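# Stow yellow block in lunch box well, lid flipped

## Task

Place the yellow block inside the lunch box's small well so it rests flat, with its longest side running across the box, and leave the lid upside down (inner face up) somewhere away from the box, not touching it.

## Robot and tools

Robot: two arms. left_arm carries a left hand and stands on the +y side at base (+0.004, +0.329, 0) m; right_arm carries a right hand at (+0.027, -0.298, -0.001) m. Both bases are turned almost not at all about z. A post is fixed to the floor behind them. Loose objects may now and then be nudged by something else.

Scene frame: origin at table-top height, midway between the arms' nominal bases; +x out over the table, +z up, +y toward left_arm. Arm names do not match image sides. All reported positions, orientations and targets use this frame, in metres and quat_wxyz.

Hand point: a spot fixed to each palm, 0.05 m in front of it and 0.15 m out from the wrist face. Its +z runs along the straight fingers, +y points out of the palm, +x runs across the palm away from the thumb on the right hand and toward the thumb on the left hand. Straight fingers end 0.06-0.07 m past the point and lie 0.06 m behind it along -y. A wrist bracket on the little-finger side reaches 0.10 m across and can strike things.

execute_actions(actions, cameras): actions is a list of actions; each action is a table of up to 15 rows, one row per 1/30 s step; a short table repeats its final row until step 15. Each row is one flat list of 28 numbers, all in [-1, 1], covering both arms even if one is idle: left dx, dy, dz, rx, ry, rz, then left little, ring, middle, index, thumb_bend, thumb_turn, force_limit, speed, then the same 14 for the right arm. The six pose numbers are offsets, not poses: they shift the hand point from its Hand target as it stood when the action began, along scene axes, rotating about that target's position. Every row in an action counts from that same start, so an offset sent again in a later action moves further. Scale: 1.0 = 0.6 m or 180 degrees; rx, ry, rz form one rotation vector. Six zeros asks that arm for nothing new. Images return only when actions is empty or cameras names them.

Hand numbers are absolute targets: fingers and thumb_bend +1 straight, -1 curled; thumb_turn +1 beside the palm, -1 opposite the fingers. force_limit runs from about 0 N at -1 to 10 N at +1 (15 N for both thumb motors). speed goes from nearly zero at -1 to full at +0.48 and above. For a gentle grasp close at speed -0.94 or lower. To keep a hand as it is, resend its last executed eight numbers; before any have been sent, use hand_measured plus hand_force_limit and hand_speed. With thumb turned in, the hand holds things about 0.035-0.065 m thick; a pinch of thumb tip and index pad can hold light items up to about 0.08 m.

move(target, speed, blend, blocking, cameras): target is one 28-number row or a list of up to 15 rows, laid out as above; every row's offsets count from the Hand targets at the move's start, not from the previous row. speed is m/s top speed per arm path (0.002 to 4.3, default 0.25; turning capped at twice it in rad/s), one number or one per target. blend, in m, rounds corners in a list; 0 stops at each. blocking=false returns after about 0.5 s while motion continues. The whole move is capped at 10 s. Paths ignore obstacles and the other arm. The result adds a move: line stating the ending (done, off_target, moving, held, fault) and limits such as paced (pose clipped) or held (steps withheld).

wait(seconds): 0 to 3600, sends nothing new; a running move carries on. stop(): brakes a running move. zoom_image(camera, region): camera is cam_high or cam_low; region [x0, y0, x1, y1] in pixels of the latest 896x504 image, at most 504 each way. show_instructions(): shows the reference pages. finished_scene(scene): scene 1; irreversible, and the result must hold without the robot.

Result lines: end_effector_position and end_effector_quat_wxyz; Hand target (last commanded pose after clipping, which the next offsets start from); hand_measured, hand_stopped_by (moving, target, force, stalled, fault), hand_load_n (positive when pushed open; near 0 after a lost grip), hand_force_limit, hand_speed; Joint positions, velocities and torques; motor temperatures, MOTOR HOT at 85 °C, FAULT lines.

Behaviour: orientation commands are clipped to within 40 degrees of the current one each step. Hands often settle 1-3 cm (up to 5 cm) short, usually low; the next execute_actions call, even with zero offsets, reapplies the target, otherwise send the remaining gap as an offset. A blocked arm keeps pushing until commanded back past its hand point. Joint ranges (rad): waist -2.880 to 2.880, shoulder 0.000 to 3.142, elbow 0.000 to 3.019, wrist pitch -1.693 to 1.571, wrist yaw -1.571 to 1.571, wrist roll -2.094 to 2.094.

Avoid: anything falling off or being left off the table (failure); drops, even small ones; releasing moving parts; fast impacts or hard presses on fixed or heavy items; any clash between the two arms or one hand gripping the other; overloading fingers; long holds or stretched, straining arms that heat motors toward 100 °C, when that arm goes limp for 30-60 s.

Each tool is called after "Emit:" by a JSON object that holds its "method" and its "body".

Reference images:

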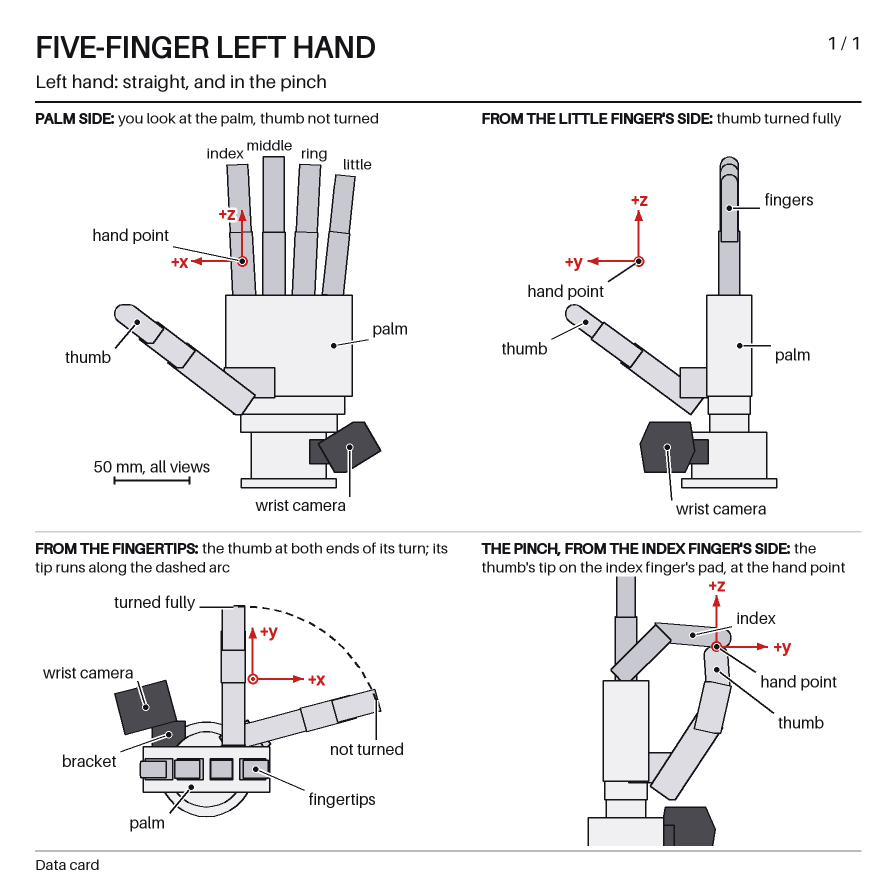

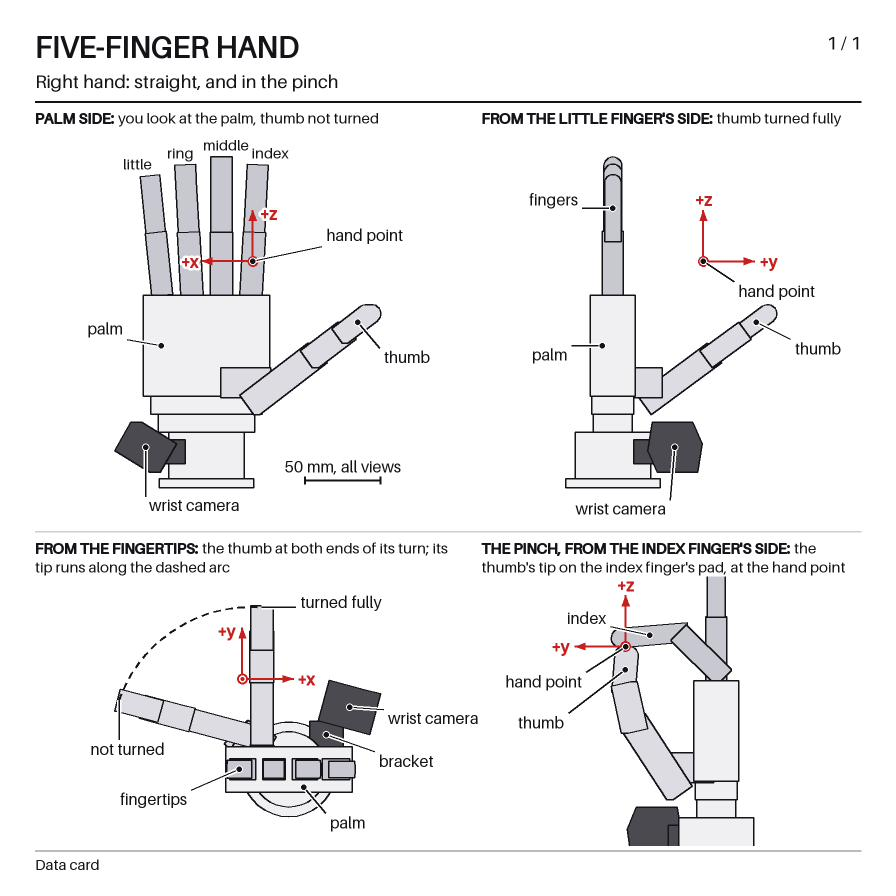

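## Session

Emit:
{"method": "execute_actions", "body": {"actions": []}}

Scene clock: 0.00 s.
left_arm: end_effector_position=(+0.6687, +0.2508, +0.3369) hand_measured=(+1.000, +1.000, +1.000, +1.000, +1.000, +1.000) hand_load_n=(+0.0, +0.0, +0.0, +0.0, +0.0, +0.0) hand_stopped_by=(target, target, target, target, target, target) hand_force_limit=0.00 hand_speed=-0.80 end_effector_quat_wxyz=(-0.303, +0.715, -0.613, +0.146) | right_arm: end_effector_position=(+0.4485, -0.5688, +0.3061) hand_measured=(+1.000, +1.000, +1.000, +1.000, +1.000, +1.000) hand_load_n=(+0.0, +0.0, +0.0, +0.0, +0.0, +0.0) hand_stopped_by=(target, target, target, target, target, target) hand_force_limit=0.00 hand_speed=-0.80 end_effector_quat_wxyz=(+0.222, +0.970, +0.054, +0.083)
Joint positions: left_arm=[-0.173 1.857 2.164 -1.274 -0.348 -0.2] | right_arm=[-0.364 1.406 1.438 -1.275 0.354 -2.047]
Joint velocities: within noise
Joint torques (N m): no reading
Motor temperatures (°C): left_arm=[41 38 38 41 40 36] | right_arm=[41 36 42 42 39 45]
Heat: left arm: hottest waist 41 °C; right arm: hottest wrist roll 45 °C.
Hand target: left_arm +0.6732, +0.2501, +0.3427; -0.307, +0.714, -0.611, +0.153 | right_arm +0.4531, -0.5703, +0.3160; +0.226, +0.968, +0.052, +0.093

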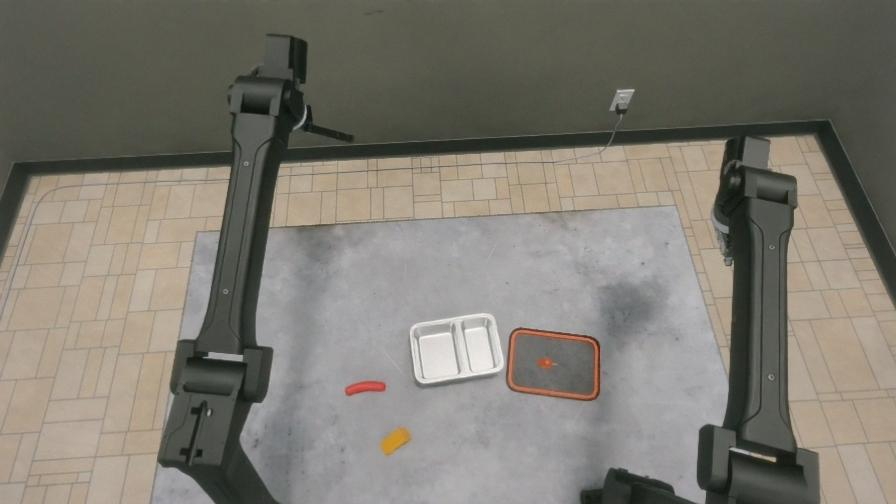

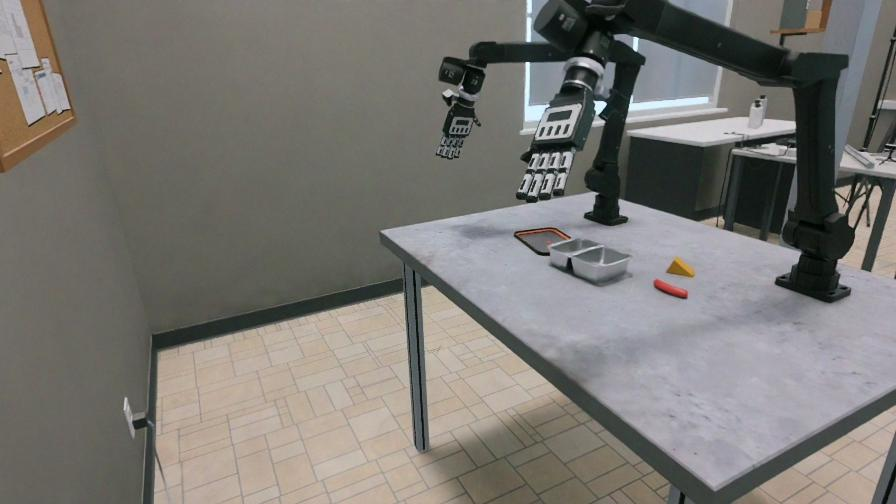

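Emit:
{"method": "zoom_image", "body": {"camera": "cam_high", "region": [320, 280, 640, 500]}}

Emit:
{"method": "zoom_image", "body": {"camera": "cam_low", "region": [480, 180, 740, 330]}}

Scaled by 1.575.

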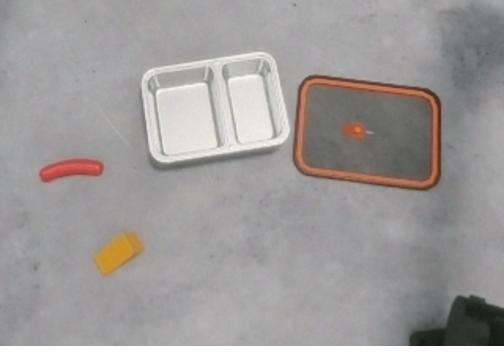

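Scaled by 1.938.

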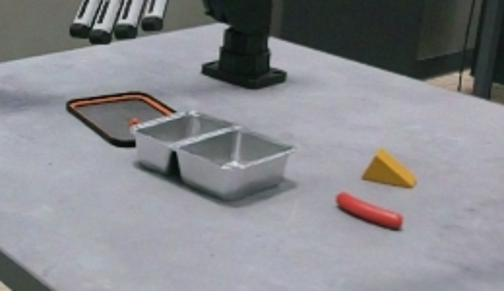

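Emit:
{"method": "zoom_image", "body": {"camera": "cam_high", "region": [500, 315, 610, 410]}}

Emit:
{"method": "zoom_image", "body": {"camera": "cam_high", "region": [370, 415, 420, 465]}}

Emit:
{"method": "zoom_image", "body": {"camera": "cam_low", "region": [500, 215, 590, 265]}}

Emit:
{"method": "zoom_image", "body": {"camera": "cam_low", "region": [650, 245, 710, 305]}}

Emit:
{"method": "zoom_image", "body": {"camera": "cam_high", "region": [400, 305, 510, 395]}}

Scaled by 4.582.

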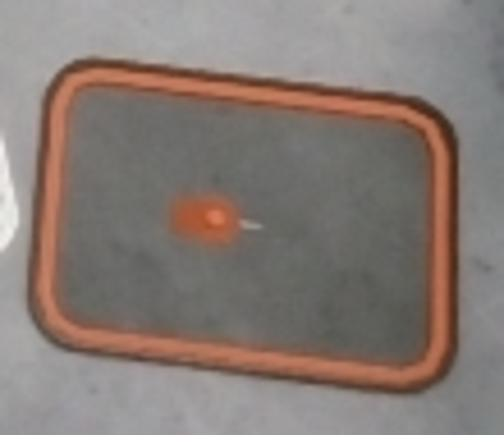

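Scaled by 10.080.

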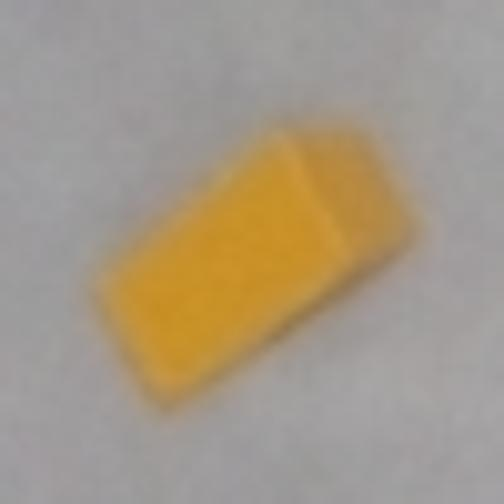

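Scaled by 5.600.

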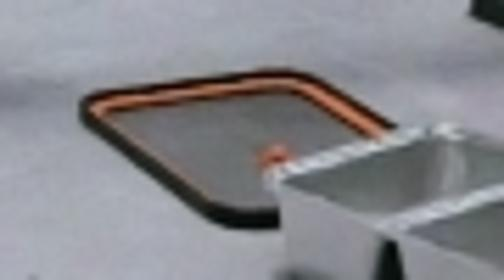

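Scaled by 8.400.

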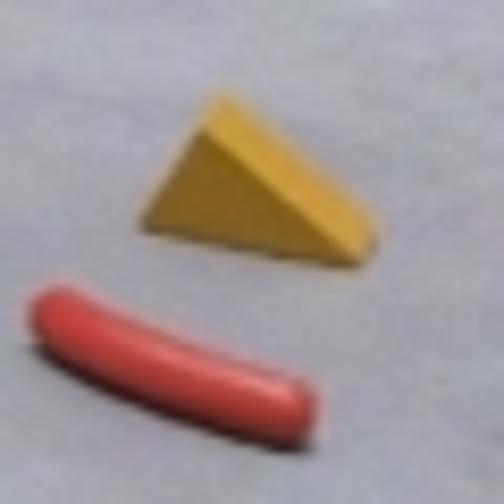

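Scaled by 4.582.

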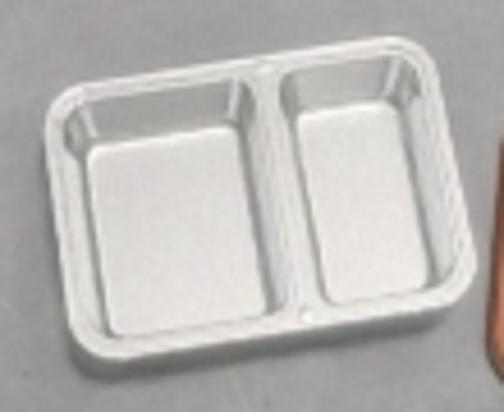

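Emit:
{"method": "move", "body": {"target": [0,0,0,0,0,0,1,1,1,1,1,1,0,-0.8,-0.3385,0.867,-0.0267,0.4335,-0.1664,-0.283,-0.9,-0.9,0.5,0.5,0.8,-1,-0.4,-0.3], "speed": 0.2, "cameras": ["all"]}}

Scene clock: 21.97 s.
left_arm: end_effector_position=(+0.6687, +0.2508, +0.3369) hand_measured=(+1.000, +1.000, +1.000, +1.000, +1.000, +1.000) hand_load_n=(+0.0, +0.0, +0.0, +0.0, +0.0, +0.0) hand_stopped_by=(target, target, target, target, target, target) hand_force_limit=0.00 hand_speed=-0.80 end_effector_quat_wxyz=(-0.303, +0.715, -0.613, +0.146) | right_arm: end_effector_position=(+0.2497, -0.0550, +0.2944) hand_measured=(-0.900, -0.900, +0.500, +0.500, +0.800, -1.000) hand_load_n=(+0.0, +0.0, +0.0, +0.0, +0.0, +0.0) hand_stopped_by=(target, target, target, target, target, target) hand_force_limit=-0.40 hand_speed=-0.30 end_effector_quat_wxyz=(-0.372, +0.778, -0.452, +0.228)
Joint positions: left_arm=[-0.173 1.857 2.164 -1.274 -0.348 -0.2] | right_arm=[0.819 0.721 0.933 -0.916 0.298 0.221]
Joint torques (N m): left_arm=[0.09 -15.15 12.63 0.99 -0.23 -0.11] | right_arm=[1.67 -2.67 10.36 2.26 0.34 0.24]
Motor temperatures (°C): left_arm=[40 41 43 41 39 36] | right_arm=[41 37 47 41 39 45]
Heat: left arm: hottest elbow 43 °C; right arm: hottest elbow 47 °C.
Hand target: left_arm +0.6732, +0.2501, +0.3427; -0.307, +0.714, -0.611, +0.153 | right_arm +0.2501, -0.0501, +0.3001; -0.385, +0.771, -0.454, +0.227
Off the commanded pose: left_arm 0.007 m, 1 deg | right_arm 0.007 m, 2 deg.
move: done

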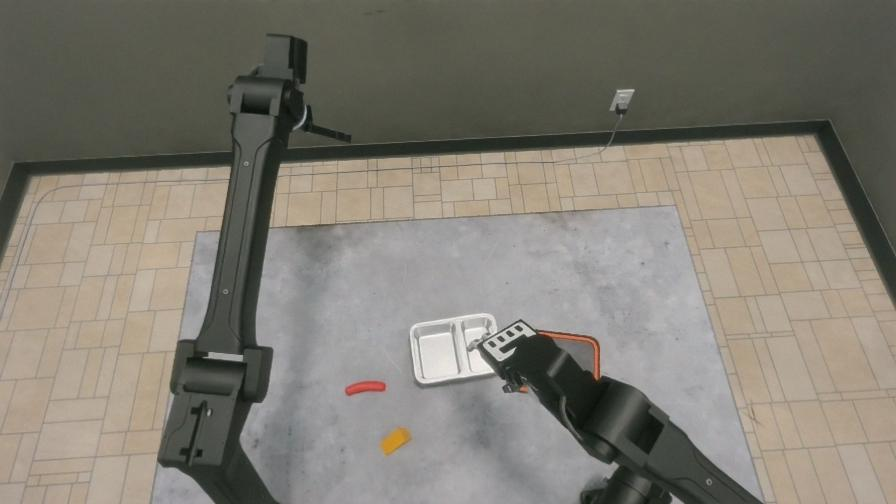

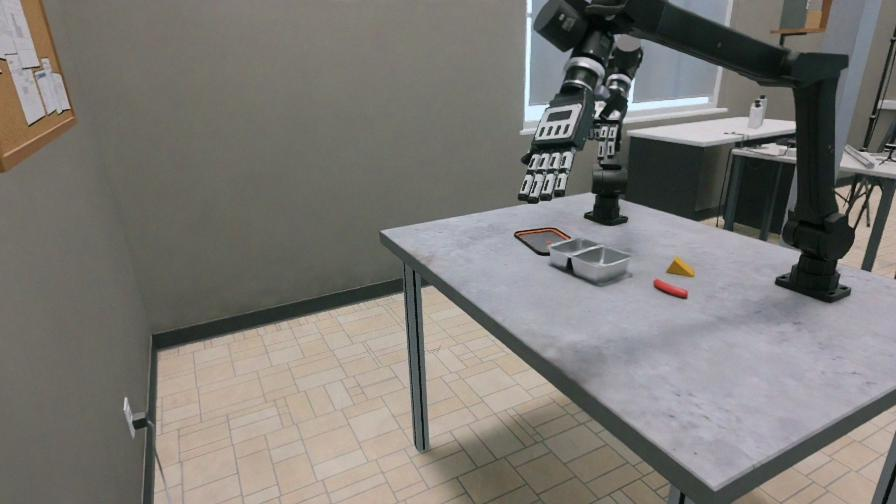

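Emit:
{"method": "move", "body": {"target": [-0.539,0.75,0.012,0,0,0,1,1,1,1,1,1,0,-0.8,-0.165,0.28,-0.267,0,0,0,-0.9,-0.9,0.5,0.5,0.8,-1,-0.4,-0.3], "speed": 0.2, "cameras": ["all"]}}

Scene clock: 26.63 s.
left_arm: end_effector_position=(+0.3460, +0.6927, +0.3360) hand_measured=(+1.000, +1.000, +1.000, +1.000, +1.000, +1.000) hand_load_n=(+0.0, +0.0, +0.0, +0.0, +0.0, +0.0) hand_stopped_by=(target, target, target, target, target, target) hand_force_limit=0.00 hand_speed=-0.80 end_effector_quat_wxyz=(-0.297, +0.720, -0.607, +0.154) | right_arm: end_effector_position=(+0.1524, +0.1091, +0.1355) hand_measured=(-0.900, -0.900, +0.500, +0.500, +0.800, -1.000) hand_load_n=(+0.0, +0.0, +0.0, +0.0, +0.0, +0.0) hand_stopped_by=(target, target, target, target, target, target) hand_force_limit=-0.40 hand_speed=-0.30 end_effector_quat_wxyz=(-0.375, +0.777, -0.449, +0.233)
Joint positions: left_arm=[0.902 1.402 1.594 -1.15 0.323 0.645] | right_arm=[1.403 1.153 0.775 -0.561 0.712 0.696]
Joint torques (N m): left_arm=[0.5 -8.47 15.27 0.42 0.22 -0.08] | right_arm=[1.32 -6.83 10.29 1.73 0.69 0.21]
Heat: left arm: hottest elbow 44 °C; right arm: hottest elbow 48 °C.
Hand target: left_arm +0.3498, +0.7001, +0.3500; -0.307, +0.714, -0.611, +0.153 | right_arm +0.1509, +0.1179, +0.1399; -0.385, +0.771, -0.454, +0.227
Off the commanded pose: left_arm 0.016 m, 1 deg | right_arm 0.010 m, 2 deg.
move: off_target (left_arm)

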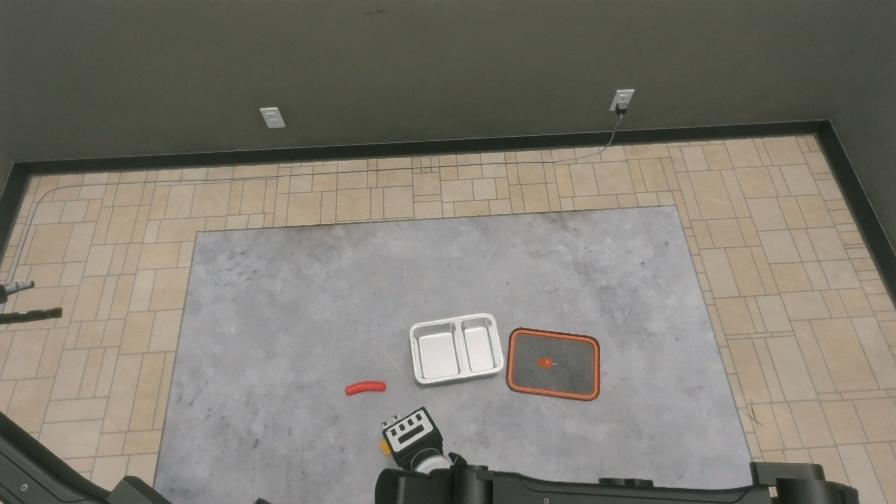

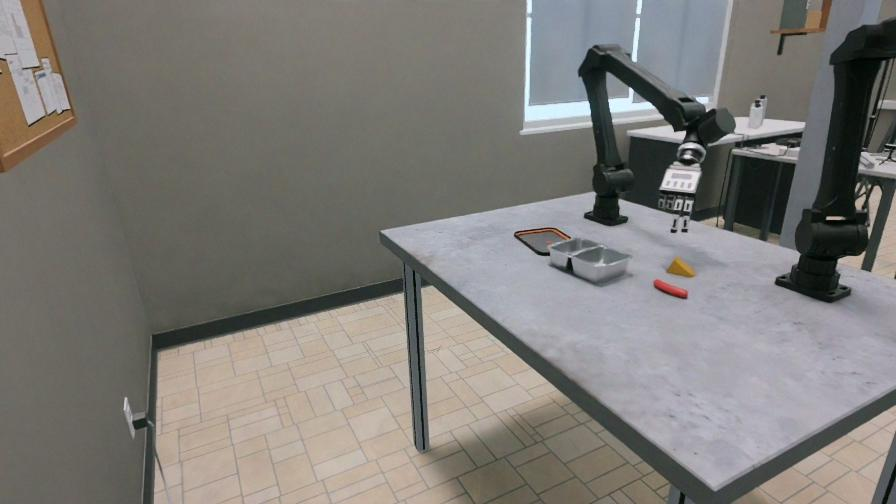

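Emit:
{"method": "zoom_image", "body": {"camera": "cam_low", "region": [620, 150, 740, 310]}}

Emit:
{"method": "zoom_image", "body": {"camera": "cam_high", "region": [340, 380, 460, 480]}}

Scaled by 3.150.

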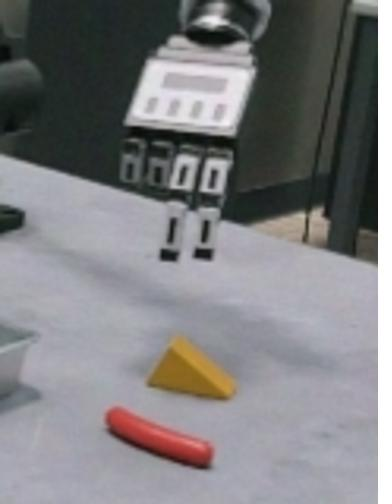

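Scaled by 4.200.

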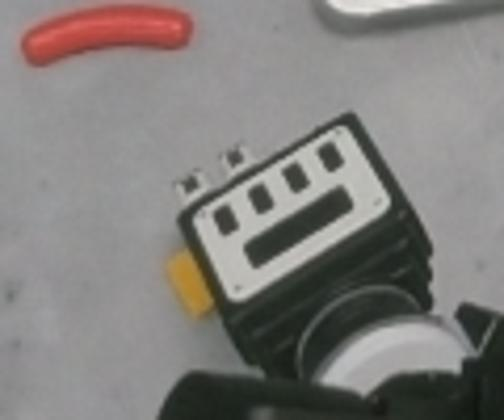

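Emit:
{"method": "move", "body": {"target": [0,0,0,0,0,0,1,1,1,1,1,1,0,-0.8,0,0,-0.09,0,0,0,-0.9,-0.9,0.5,0.5,0.8,-1,-0.4,-0.3], "speed": 0.1, "cameras": ["all"]}}

Emit:
{"method": "zoom_image", "body": {"camera": "cam_low", "region": [640, 190, 720, 290]}}

Emit:
{"method": "zoom_image", "body": {"camera": "cam_high", "region": [360, 400, 440, 480]}}

Scene clock: 30.37 s.
left_arm: end_effector_position=(+0.3460, +0.6927, +0.3360) hand_measured=(+1.000, +1.000, +1.000, +1.000, +1.000, +1.000) hand_load_n=(+0.0, +0.0, +0.0, +0.0, +0.0, +0.0) hand_stopped_by=(target, target, target, target, target, target) hand_force_limit=0.00 hand_speed=-0.80 end_effector_quat_wxyz=(-0.297, +0.720, -0.607, +0.154) | right_arm: end_effector_position=(+0.1528, +0.1117, +0.0851) hand_measured=(-0.900, -0.900, +0.500, +0.500, +0.800, -1.000) hand_load_n=(+0.0, +0.0, +0.0, +0.0, +0.0, +0.0) hand_stopped_by=(target, target, target, target, target, target) hand_force_limit=-0.40 hand_speed=-0.30 end_effector_quat_wxyz=(-0.378, +0.775, -0.450, +0.232)
Joint positions: left_arm=[0.902 1.402 1.594 -1.15 0.323 0.646] | right_arm=[1.403 1.231 0.686 -0.386 0.713 0.698]
Joint torques (N m): left_arm=[0.56 -8.64 15.34 0.16 0.33 0.02] | right_arm=[1.44 -7 8.9 1.99 0.63 0.23]
Heat: left arm: hottest elbow 45 °C; right arm: hottest elbow 48 °C.
Hand target: left_arm +0.3498, +0.7001, +0.3501; -0.307, +0.714, -0.611, +0.153 | right_arm +0.1510, +0.1179, +0.0858; -0.385, +0.771, -0.454, +0.227
Off the commanded pose: left_arm 0.016 m, 1 deg | right_arm 0.007 m, 1 deg.
move: done

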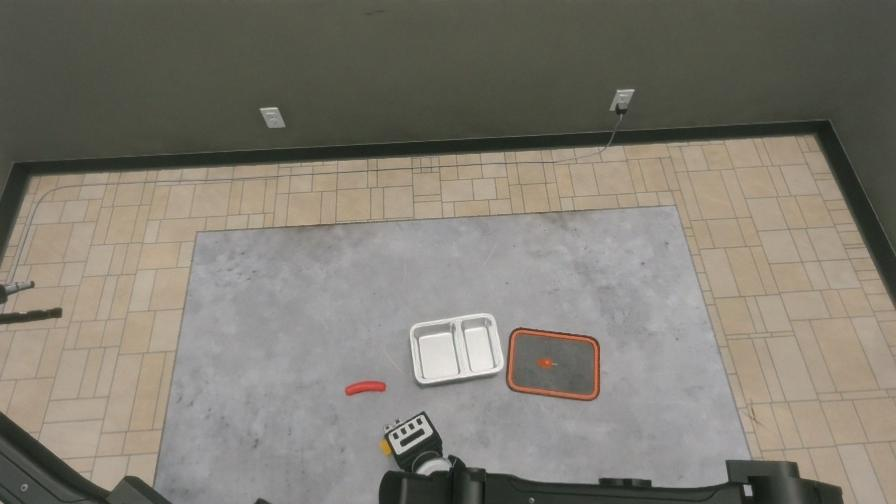

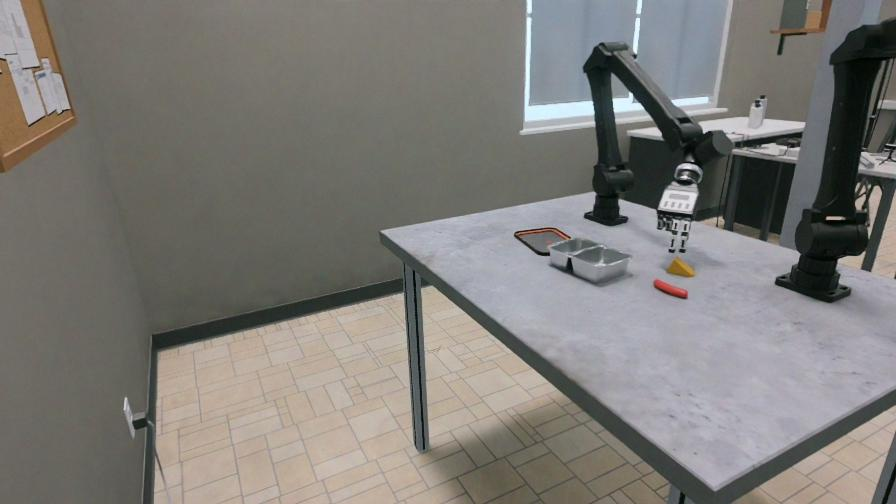

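Scaled by 5.040.

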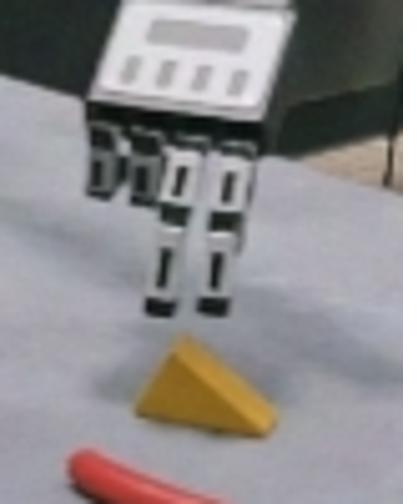

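Scaled by 6.300.

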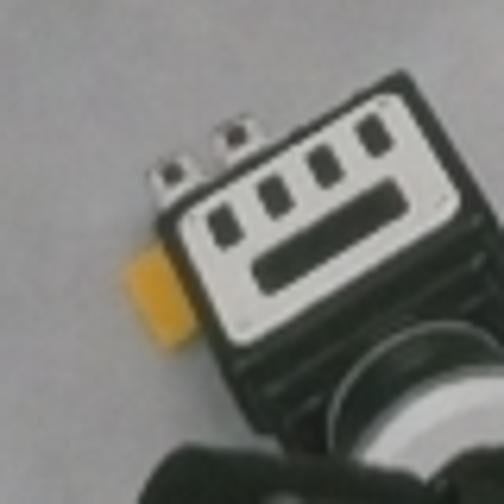

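Emit:
{"method": "move", "body": {"target": [0,0,0,0,0,0,1,1,1,1,1,1,0,-0.8,0.035,0.028,-0.033,0,0,0,-0.9,-0.9,0.5,0.5,1,-1,-0.4,-0.3], "speed": 0.1, "cameras": ["all"]}}

Emit:
{"method": "zoom_image", "body": {"camera": "cam_low", "region": [640, 190, 720, 290]}}

Emit:
{"method": "zoom_image", "body": {"camera": "cam_high", "region": [360, 400, 440, 480]}}

Scene clock: 34.07 s.
left_arm: end_effector_position=(+0.3460, +0.6927, +0.3360) hand_measured=(+1.000, +1.000, +1.000, +1.000, +1.000, +1.000) hand_load_n=(+0.0, +0.0, +0.0, +0.0, +0.0, +0.0) hand_stopped_by=(target, target, target, target, target, target) hand_force_limit=0.00 hand_speed=-0.80 end_effector_quat_wxyz=(-0.297, +0.720, -0.607, +0.154) | right_arm: end_effector_position=(+0.1687, +0.1268, +0.0613) hand_measured=(-0.900, -0.900, +0.500, +0.500, +1.000, -1.000) hand_load_n=(+0.0, +0.0, +0.0, +0.0, +0.0, +0.0) hand_stopped_by=(target, target, target, target, target, target) hand_force_limit=-0.40 hand_speed=-0.30 end_effector_quat_wxyz=(-0.378, +0.773, -0.456, +0.229)
Joint positions: left_arm=[0.902 1.402 1.594 -1.15 0.323 0.646] | right_arm=[1.36 1.322 0.686 -0.271 0.686 0.668]
Joint torques (N m): left_arm=[0.56 -8.29 15.24 0.4 0.33 -0.08] | right_arm=[0.32 -7.65 9.44 1.91 0.36 -0.07]
Heat: left arm: hottest elbow 47 °C; right arm: hottest elbow 49 °C.
Hand target: left_arm +0.3498, +0.7001, +0.3501; -0.307, +0.714, -0.611, +0.153 | right_arm +0.1720, +0.1347, +0.0660; -0.385, +0.771, -0.454, +0.227
Off the commanded pose: left_arm 0.016 m, 1 deg | right_arm 0.010 m, 1 deg.
move: done

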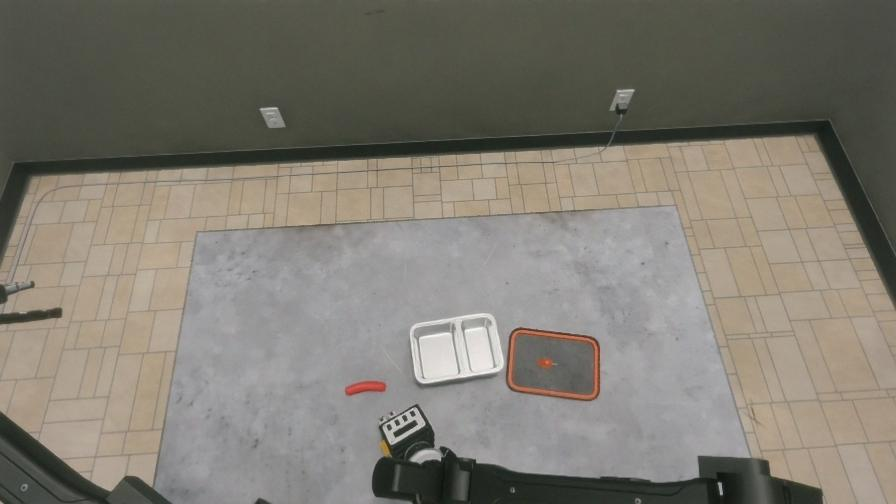

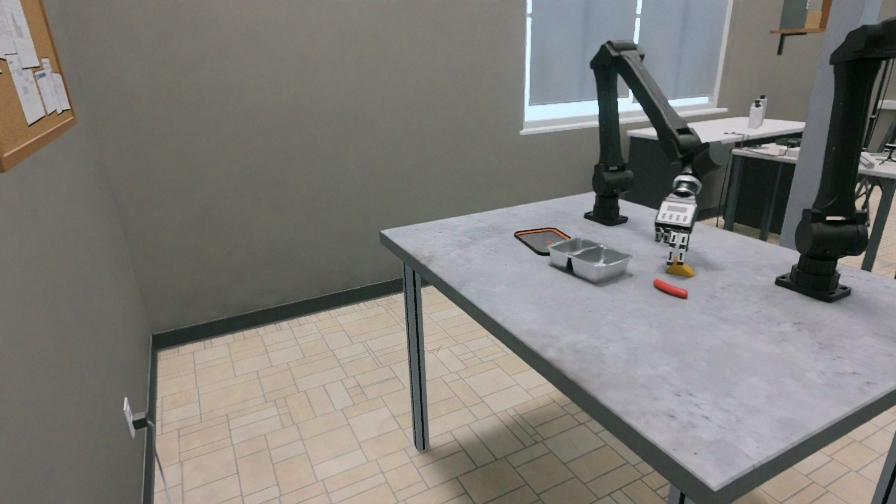

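Scaled by 5.040.

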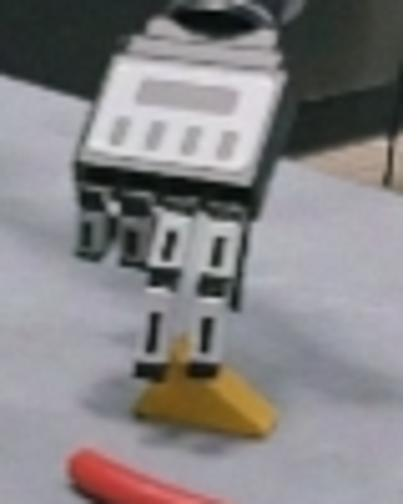

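Scaled by 6.300.

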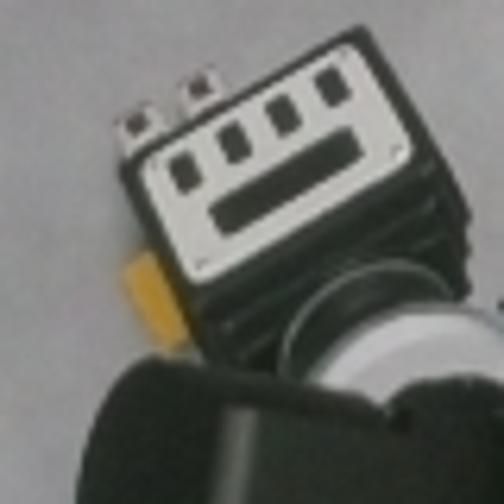

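Emit:
{"method": "move", "body": {"target": [0,0,0,0,0,0,1,1,1,1,1,1,0,-0.8,0.018,0.01,-0.03,0,0,0,-0.9,-0.9,0.5,0.5,0.9,-1,-0.4,-0.3], "speed": 0.08, "cameras": ["all"]}}

Emit:
{"method": "zoom_image", "body": {"camera": "cam_low", "region": [640, 190, 720, 290]}}

Emit:
{"method": "zoom_image", "body": {"camera": "cam_high", "region": [360, 400, 440, 480]}}

Scene clock: 36.27 s.
left_arm: end_effector_position=(+0.3460, +0.6927, +0.3360) hand_measured=(+1.000, +1.000, +1.000, +1.000, +1.000, +1.000) hand_load_n=(-0.5, +0.0, +0.0, +0.0, +0.0, +0.0) hand_stopped_by=(target, target, target, target, target, target) hand_force_limit=0.00 hand_speed=-0.80 end_effector_quat_wxyz=(-0.297, +0.720, -0.607, +0.154) | right_arm: end_effector_position=(+0.1790, +0.1366, +0.0474) hand_measured=(-0.900, -0.900, +0.500, +0.500, +0.900, -1.000) hand_load_n=(+0.0, +0.0, +0.0, +0.0, +0.0, +0.0) hand_stopped_by=(target, target, target, target, target, target) hand_force_limit=-0.40 hand_speed=-0.30 end_effector_quat_wxyz=(-0.382, +0.772, -0.456, +0.227)
Joint positions: left_arm=[0.902 1.402 1.594 -1.15 0.323 0.646] | right_arm=[1.335 1.378 0.686 -0.19 0.668 0.642]
Joint torques (N m): left_arm=[0.32 -9.23 15.42 0.18 0.28 -0.04] | right_arm=[0.26 -8.41 8.54 1.95 0.35 -0.08]
Motor temperatures (°C): left_arm=[40 41 48 41 39 36] | right_arm=[40 37 49 41 39 45]
Heat: left arm: hottest elbow 48 °C; right arm: hottest elbow 49 °C.
Hand target: left_arm +0.3498, +0.7001, +0.3501; -0.307, +0.714, -0.611, +0.153 | right_arm +0.1829, +0.1406, +0.0479; -0.385, +0.771, -0.454, +0.227
Off the commanded pose: left_arm 0.016 m, 1 deg | right_arm 0.006 m, 1 deg.
move: done

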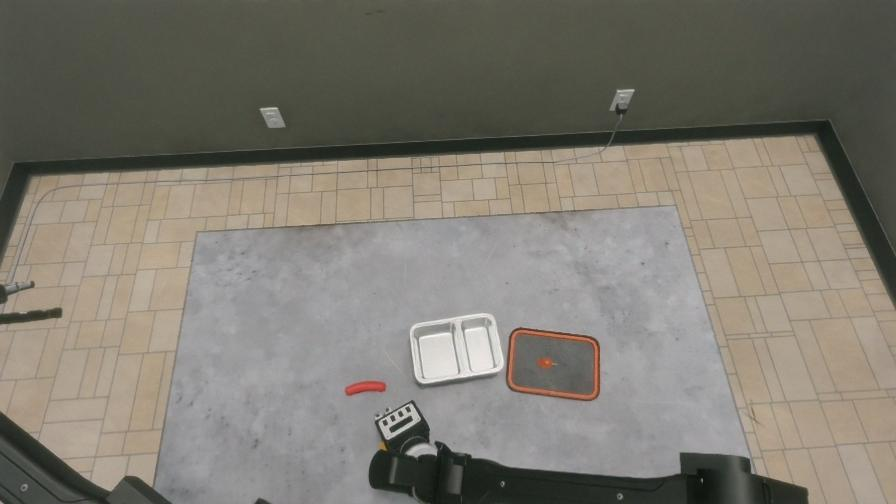

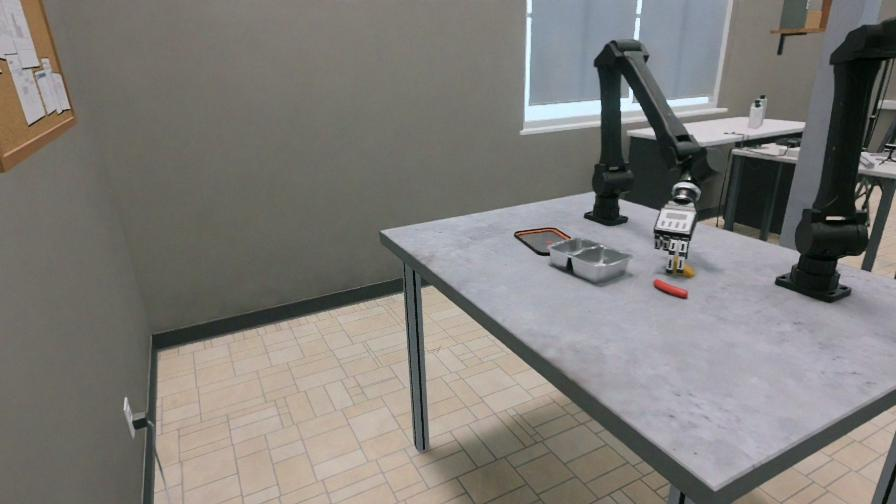

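Scaled by 5.040.

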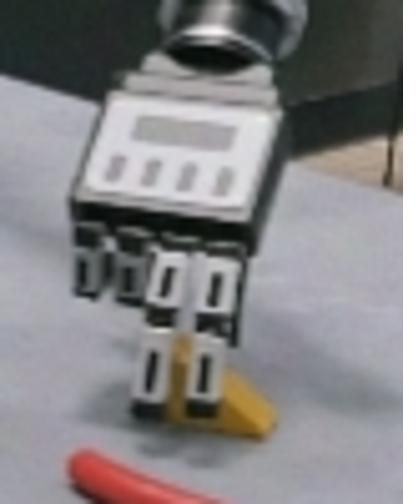

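Scaled by 6.300.

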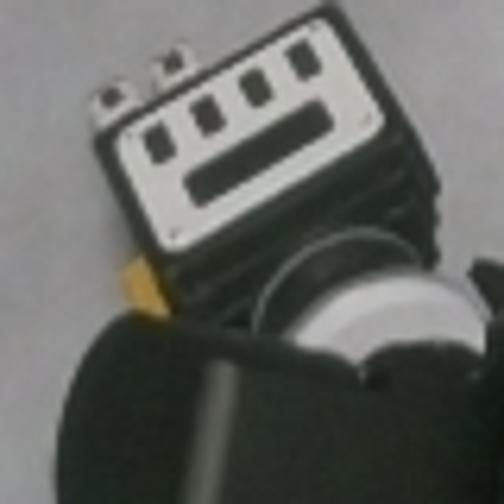

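Emit:
{"method": "move", "body": {"target": [0,0,0,0,0,0,1,1,1,1,1,1,0,-0.8,-0.0075,-0.004,-0.0235,0,0,0,-0.9,-0.9,0.5,0.5,0.9,-1,-0.4,-0.3], "speed": 0.06, "cameras": ["all"]}}

Emit:
{"method": "zoom_image", "body": {"camera": "cam_low", "region": [640, 190, 720, 290]}}

Emit:
{"method": "zoom_image", "body": {"camera": "cam_high", "region": [360, 400, 440, 480]}}

Scene clock: 38.50 s.
left_arm: end_effector_position=(+0.3460, +0.6927, +0.3360) hand_measured=(+1.000, +1.000, +1.000, +1.000, +1.000, +1.000) hand_load_n=(+0.0, +0.0, +0.0, +0.0, +0.0, -0.5) hand_stopped_by=(target, target, target, target, target, target) hand_force_limit=0.00 hand_speed=-0.80 end_effector_quat_wxyz=(-0.297, +0.720, -0.607, +0.154) | right_arm: end_effector_position=(+0.1787, +0.1346, +0.0356) hand_measured=(-0.900, -0.900, +0.500, +0.500, +0.900, -1.000) hand_load_n=(+0.0, +0.0, +0.0, +0.0, +0.0, +0.0) hand_stopped_by=(target, target, target, target, target, target) hand_force_limit=-0.40 hand_speed=-0.30 end_effector_quat_wxyz=(-0.382, +0.771, -0.456, +0.227)
Joint positions: left_arm=[0.902 1.402 1.594 -1.15 0.323 0.646] | right_arm=[1.335 1.399 0.666 -0.148 0.669 0.641]
Joint torques (N m): left_arm=[1.44 -8.12 15.43 0.17 0.29 0] | right_arm=[1.38 -7.88 8.03 1.91 0.65 0.05]
Heat: left arm: hottest elbow 48 °C; right arm: hottest elbow 49 °C.
Hand target: left_arm +0.3498, +0.7001, +0.3501; -0.307, +0.714, -0.611, +0.153 | right_arm +0.1784, +0.1384, +0.0341; -0.386, +0.770, -0.454, +0.227
Off the commanded pose: left_arm 0.016 m, 1 deg | right_arm 0.004 m, 0 deg.
move: done

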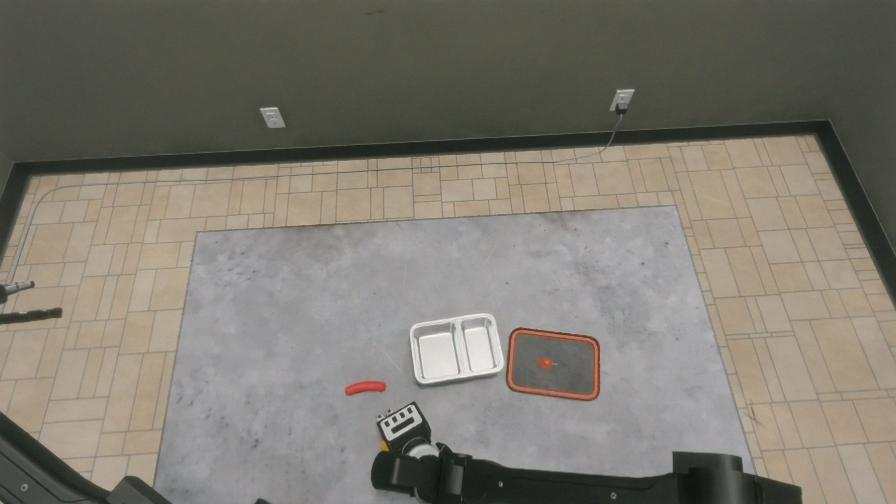

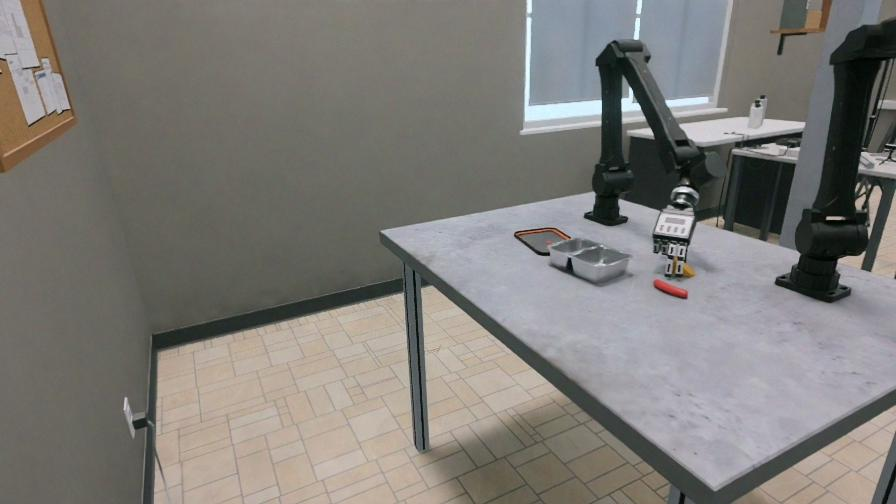

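Scaled by 5.040.

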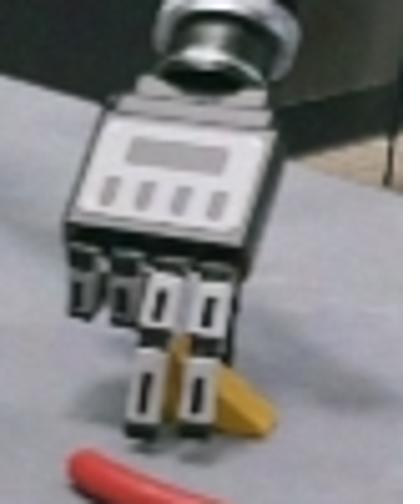

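Scaled by 6.300.

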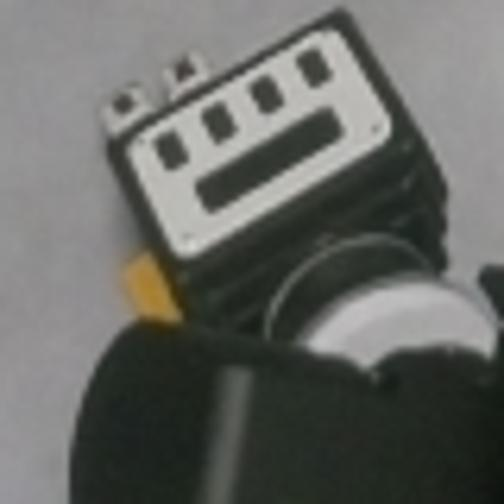

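Emit:
{"method": "move", "body": {"target": [0,0,0,0,0,0,1,1,1,1,1,1,0,-0.8,0,0,0,0,0,0,-0.9,-0.9,-0.3,-0.3,0.0,-1,-0.7,-0.9], "cameras": ["all"]}}

Emit:
{"method": "zoom_image", "body": {"camera": "cam_low", "region": [640, 190, 720, 290]}}

Scene clock: 41.83 s.
left_arm: end_effector_position=(+0.3460, +0.6927, +0.3360) hand_measured=(+1.000, +1.000, +1.000, +1.000, +1.000, +1.000) hand_load_n=(+0.0, -0.5, +0.0, +0.0, +0.0, +0.0) hand_stopped_by=(target, target, target, target, target, target) hand_force_limit=0.00 hand_speed=-0.80 end_effector_quat_wxyz=(-0.297, +0.720, -0.607, +0.154) | right_arm: end_effector_position=(+0.1788, +0.1346, +0.0356) hand_measured=(-0.900, -0.900, -0.094, -0.122, +0.590, -1.000) hand_load_n=(+0.0, +0.0, +2.5, +1.5, +4.0, +0.0) hand_stopped_by=(target, target, force, force, force, target) hand_force_limit=-0.70 hand_speed=-0.90 end_effector_quat_wxyz=(-0.382, +0.771, -0.456, +0.227)
Joint positions: left_arm=[0.902 1.402 1.594 -1.15 0.323 0.646] | right_arm=[1.335 1.399 0.666 -0.148 0.669 0.641]
Joint torques (N m): left_arm=[0.26 -8.82 15.23 0.38 0.28 -0.07] | right_arm=[1.26 -8.23 8.01 1.92 0.64 0.12]
Heat: left arm: hottest elbow 50 °C; right arm: hottest elbow 49 °C.
Hand target: left_arm +0.3498, +0.7001, +0.3501; -0.307, +0.714, -0.611, +0.153 | right_arm +0.1784, +0.1384, +0.0341; -0.386, +0.770, -0.454, +0.227
Off the commanded pose: left_arm 0.016 m, 1 deg | right_arm 0.004 m, 0 deg.
move: done

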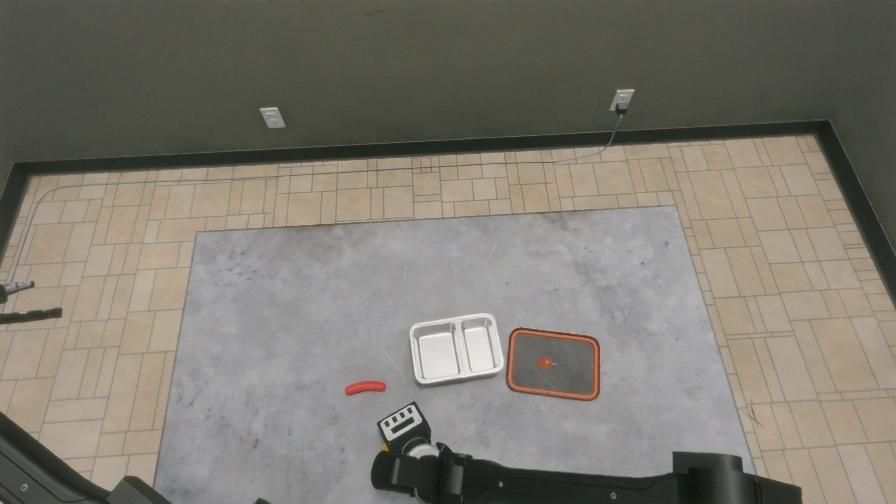

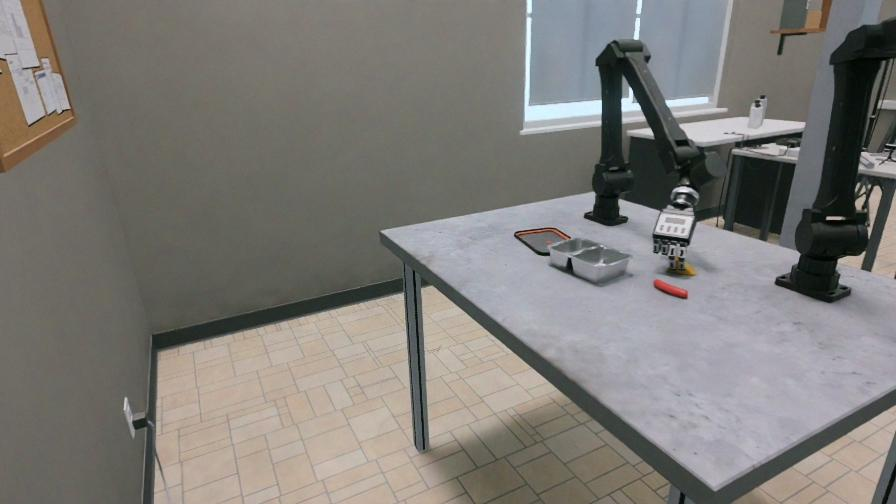

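Scaled by 5.040.

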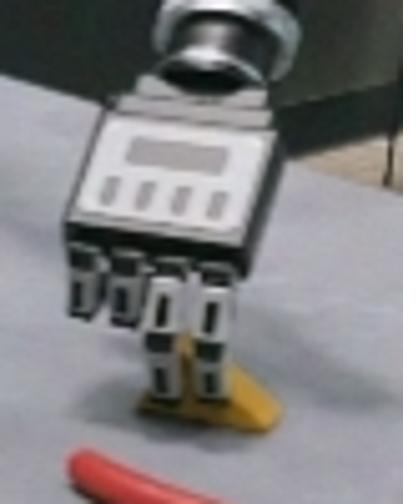

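Emit:
{"method": "move", "body": {"target": [0,0,0,0,0,0,1,1,1,1,1,1,0,-0.8,0,0,0.1,0,0,0,-0.9,-0.9,-0.3,-0.3,0.0,-1,-0.7,-0.9], "speed": 0.06, "cameras": ["all"]}}

Emit:
{"method": "zoom_image", "body": {"camera": "cam_low", "region": [640, 190, 720, 290]}}

Scene clock: 43.83 s.
left_arm: end_effector_position=(+0.3460, +0.6927, +0.3360) hand_measured=(+1.000, +1.000, +1.000, +1.000, +1.000, +1.000) hand_load_n=(+0.0, +0.0, +0.0, +0.0, +0.0, +0.0) hand_stopped_by=(target, target, target, target, target, target) hand_force_limit=0.00 hand_speed=-0.80 end_effector_quat_wxyz=(-0.297, +0.720, -0.607, +0.154) | right_arm: end_effector_position=(+0.1770, +0.1242, +0.0743) hand_measured=(-0.900, -0.900, -0.094, -0.122, +0.590, -1.000) hand_load_n=(+0.0, +0.0, +2.5, +1.5, +3.5, +0.0) hand_stopped_by=(target, target, force, force, force, target) hand_force_limit=-0.70 hand_speed=-0.90 end_effector_quat_wxyz=(-0.371, +0.777, -0.453, +0.231)
Joint positions: left_arm=[0.902 1.402 1.594 -1.15 0.323 0.646] | right_arm=[1.335 1.298 0.711 -0.32 0.669 0.641]
Joint torques (N m): left_arm=[1.32 -8.59 15.36 0.32 0.27 -0.05] | right_arm=[0.97 -8.88 11.89 0.9 0.63 0.09]
Heat: left arm: hottest elbow 50 °C; right arm: hottest elbow 49 °C.
Hand target: left_arm +0.3498, +0.7001, +0.3501; -0.307, +0.714, -0.611, +0.153 | right_arm +0.1784, +0.1383, +0.0939; -0.385, +0.771, -0.454, +0.227
Off the commanded pose: left_arm 0.016 m, 1 deg | right_arm 0.024 m, 2 deg.
move: off_target (right_arm)

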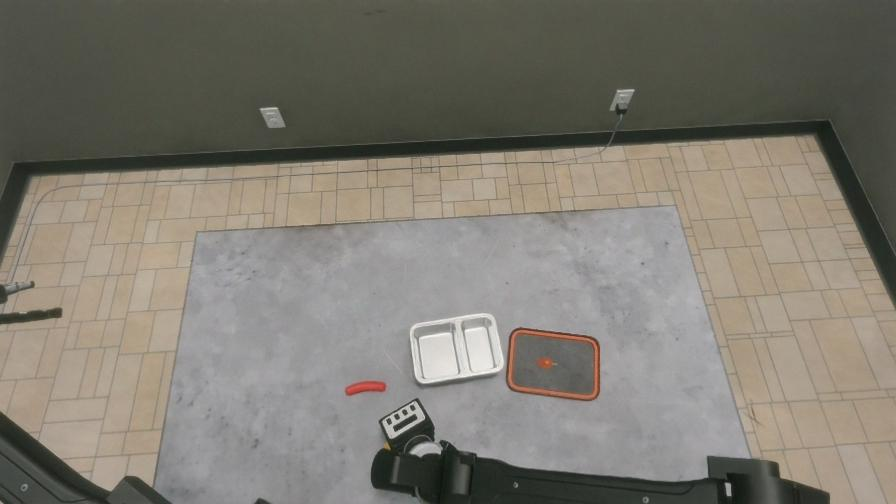

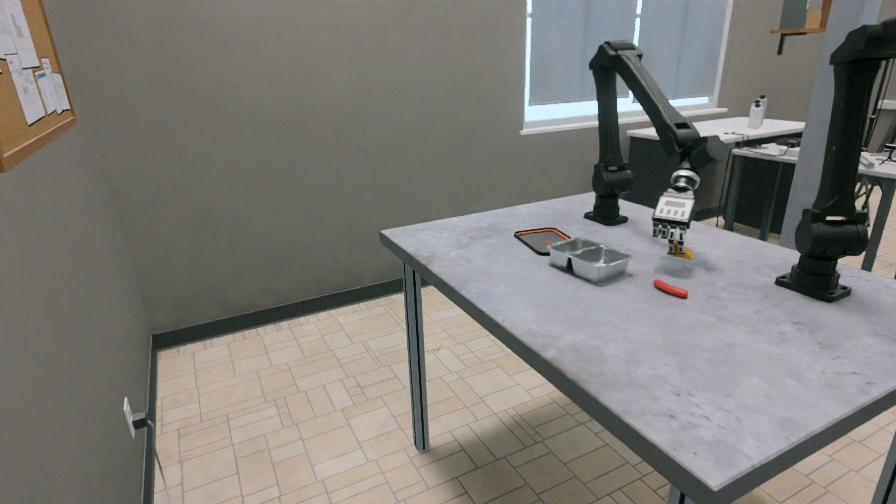

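Scaled by 5.040.

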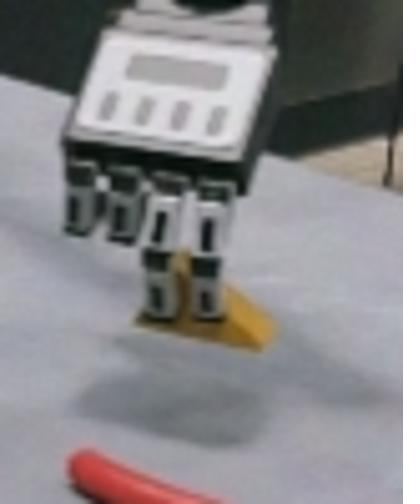

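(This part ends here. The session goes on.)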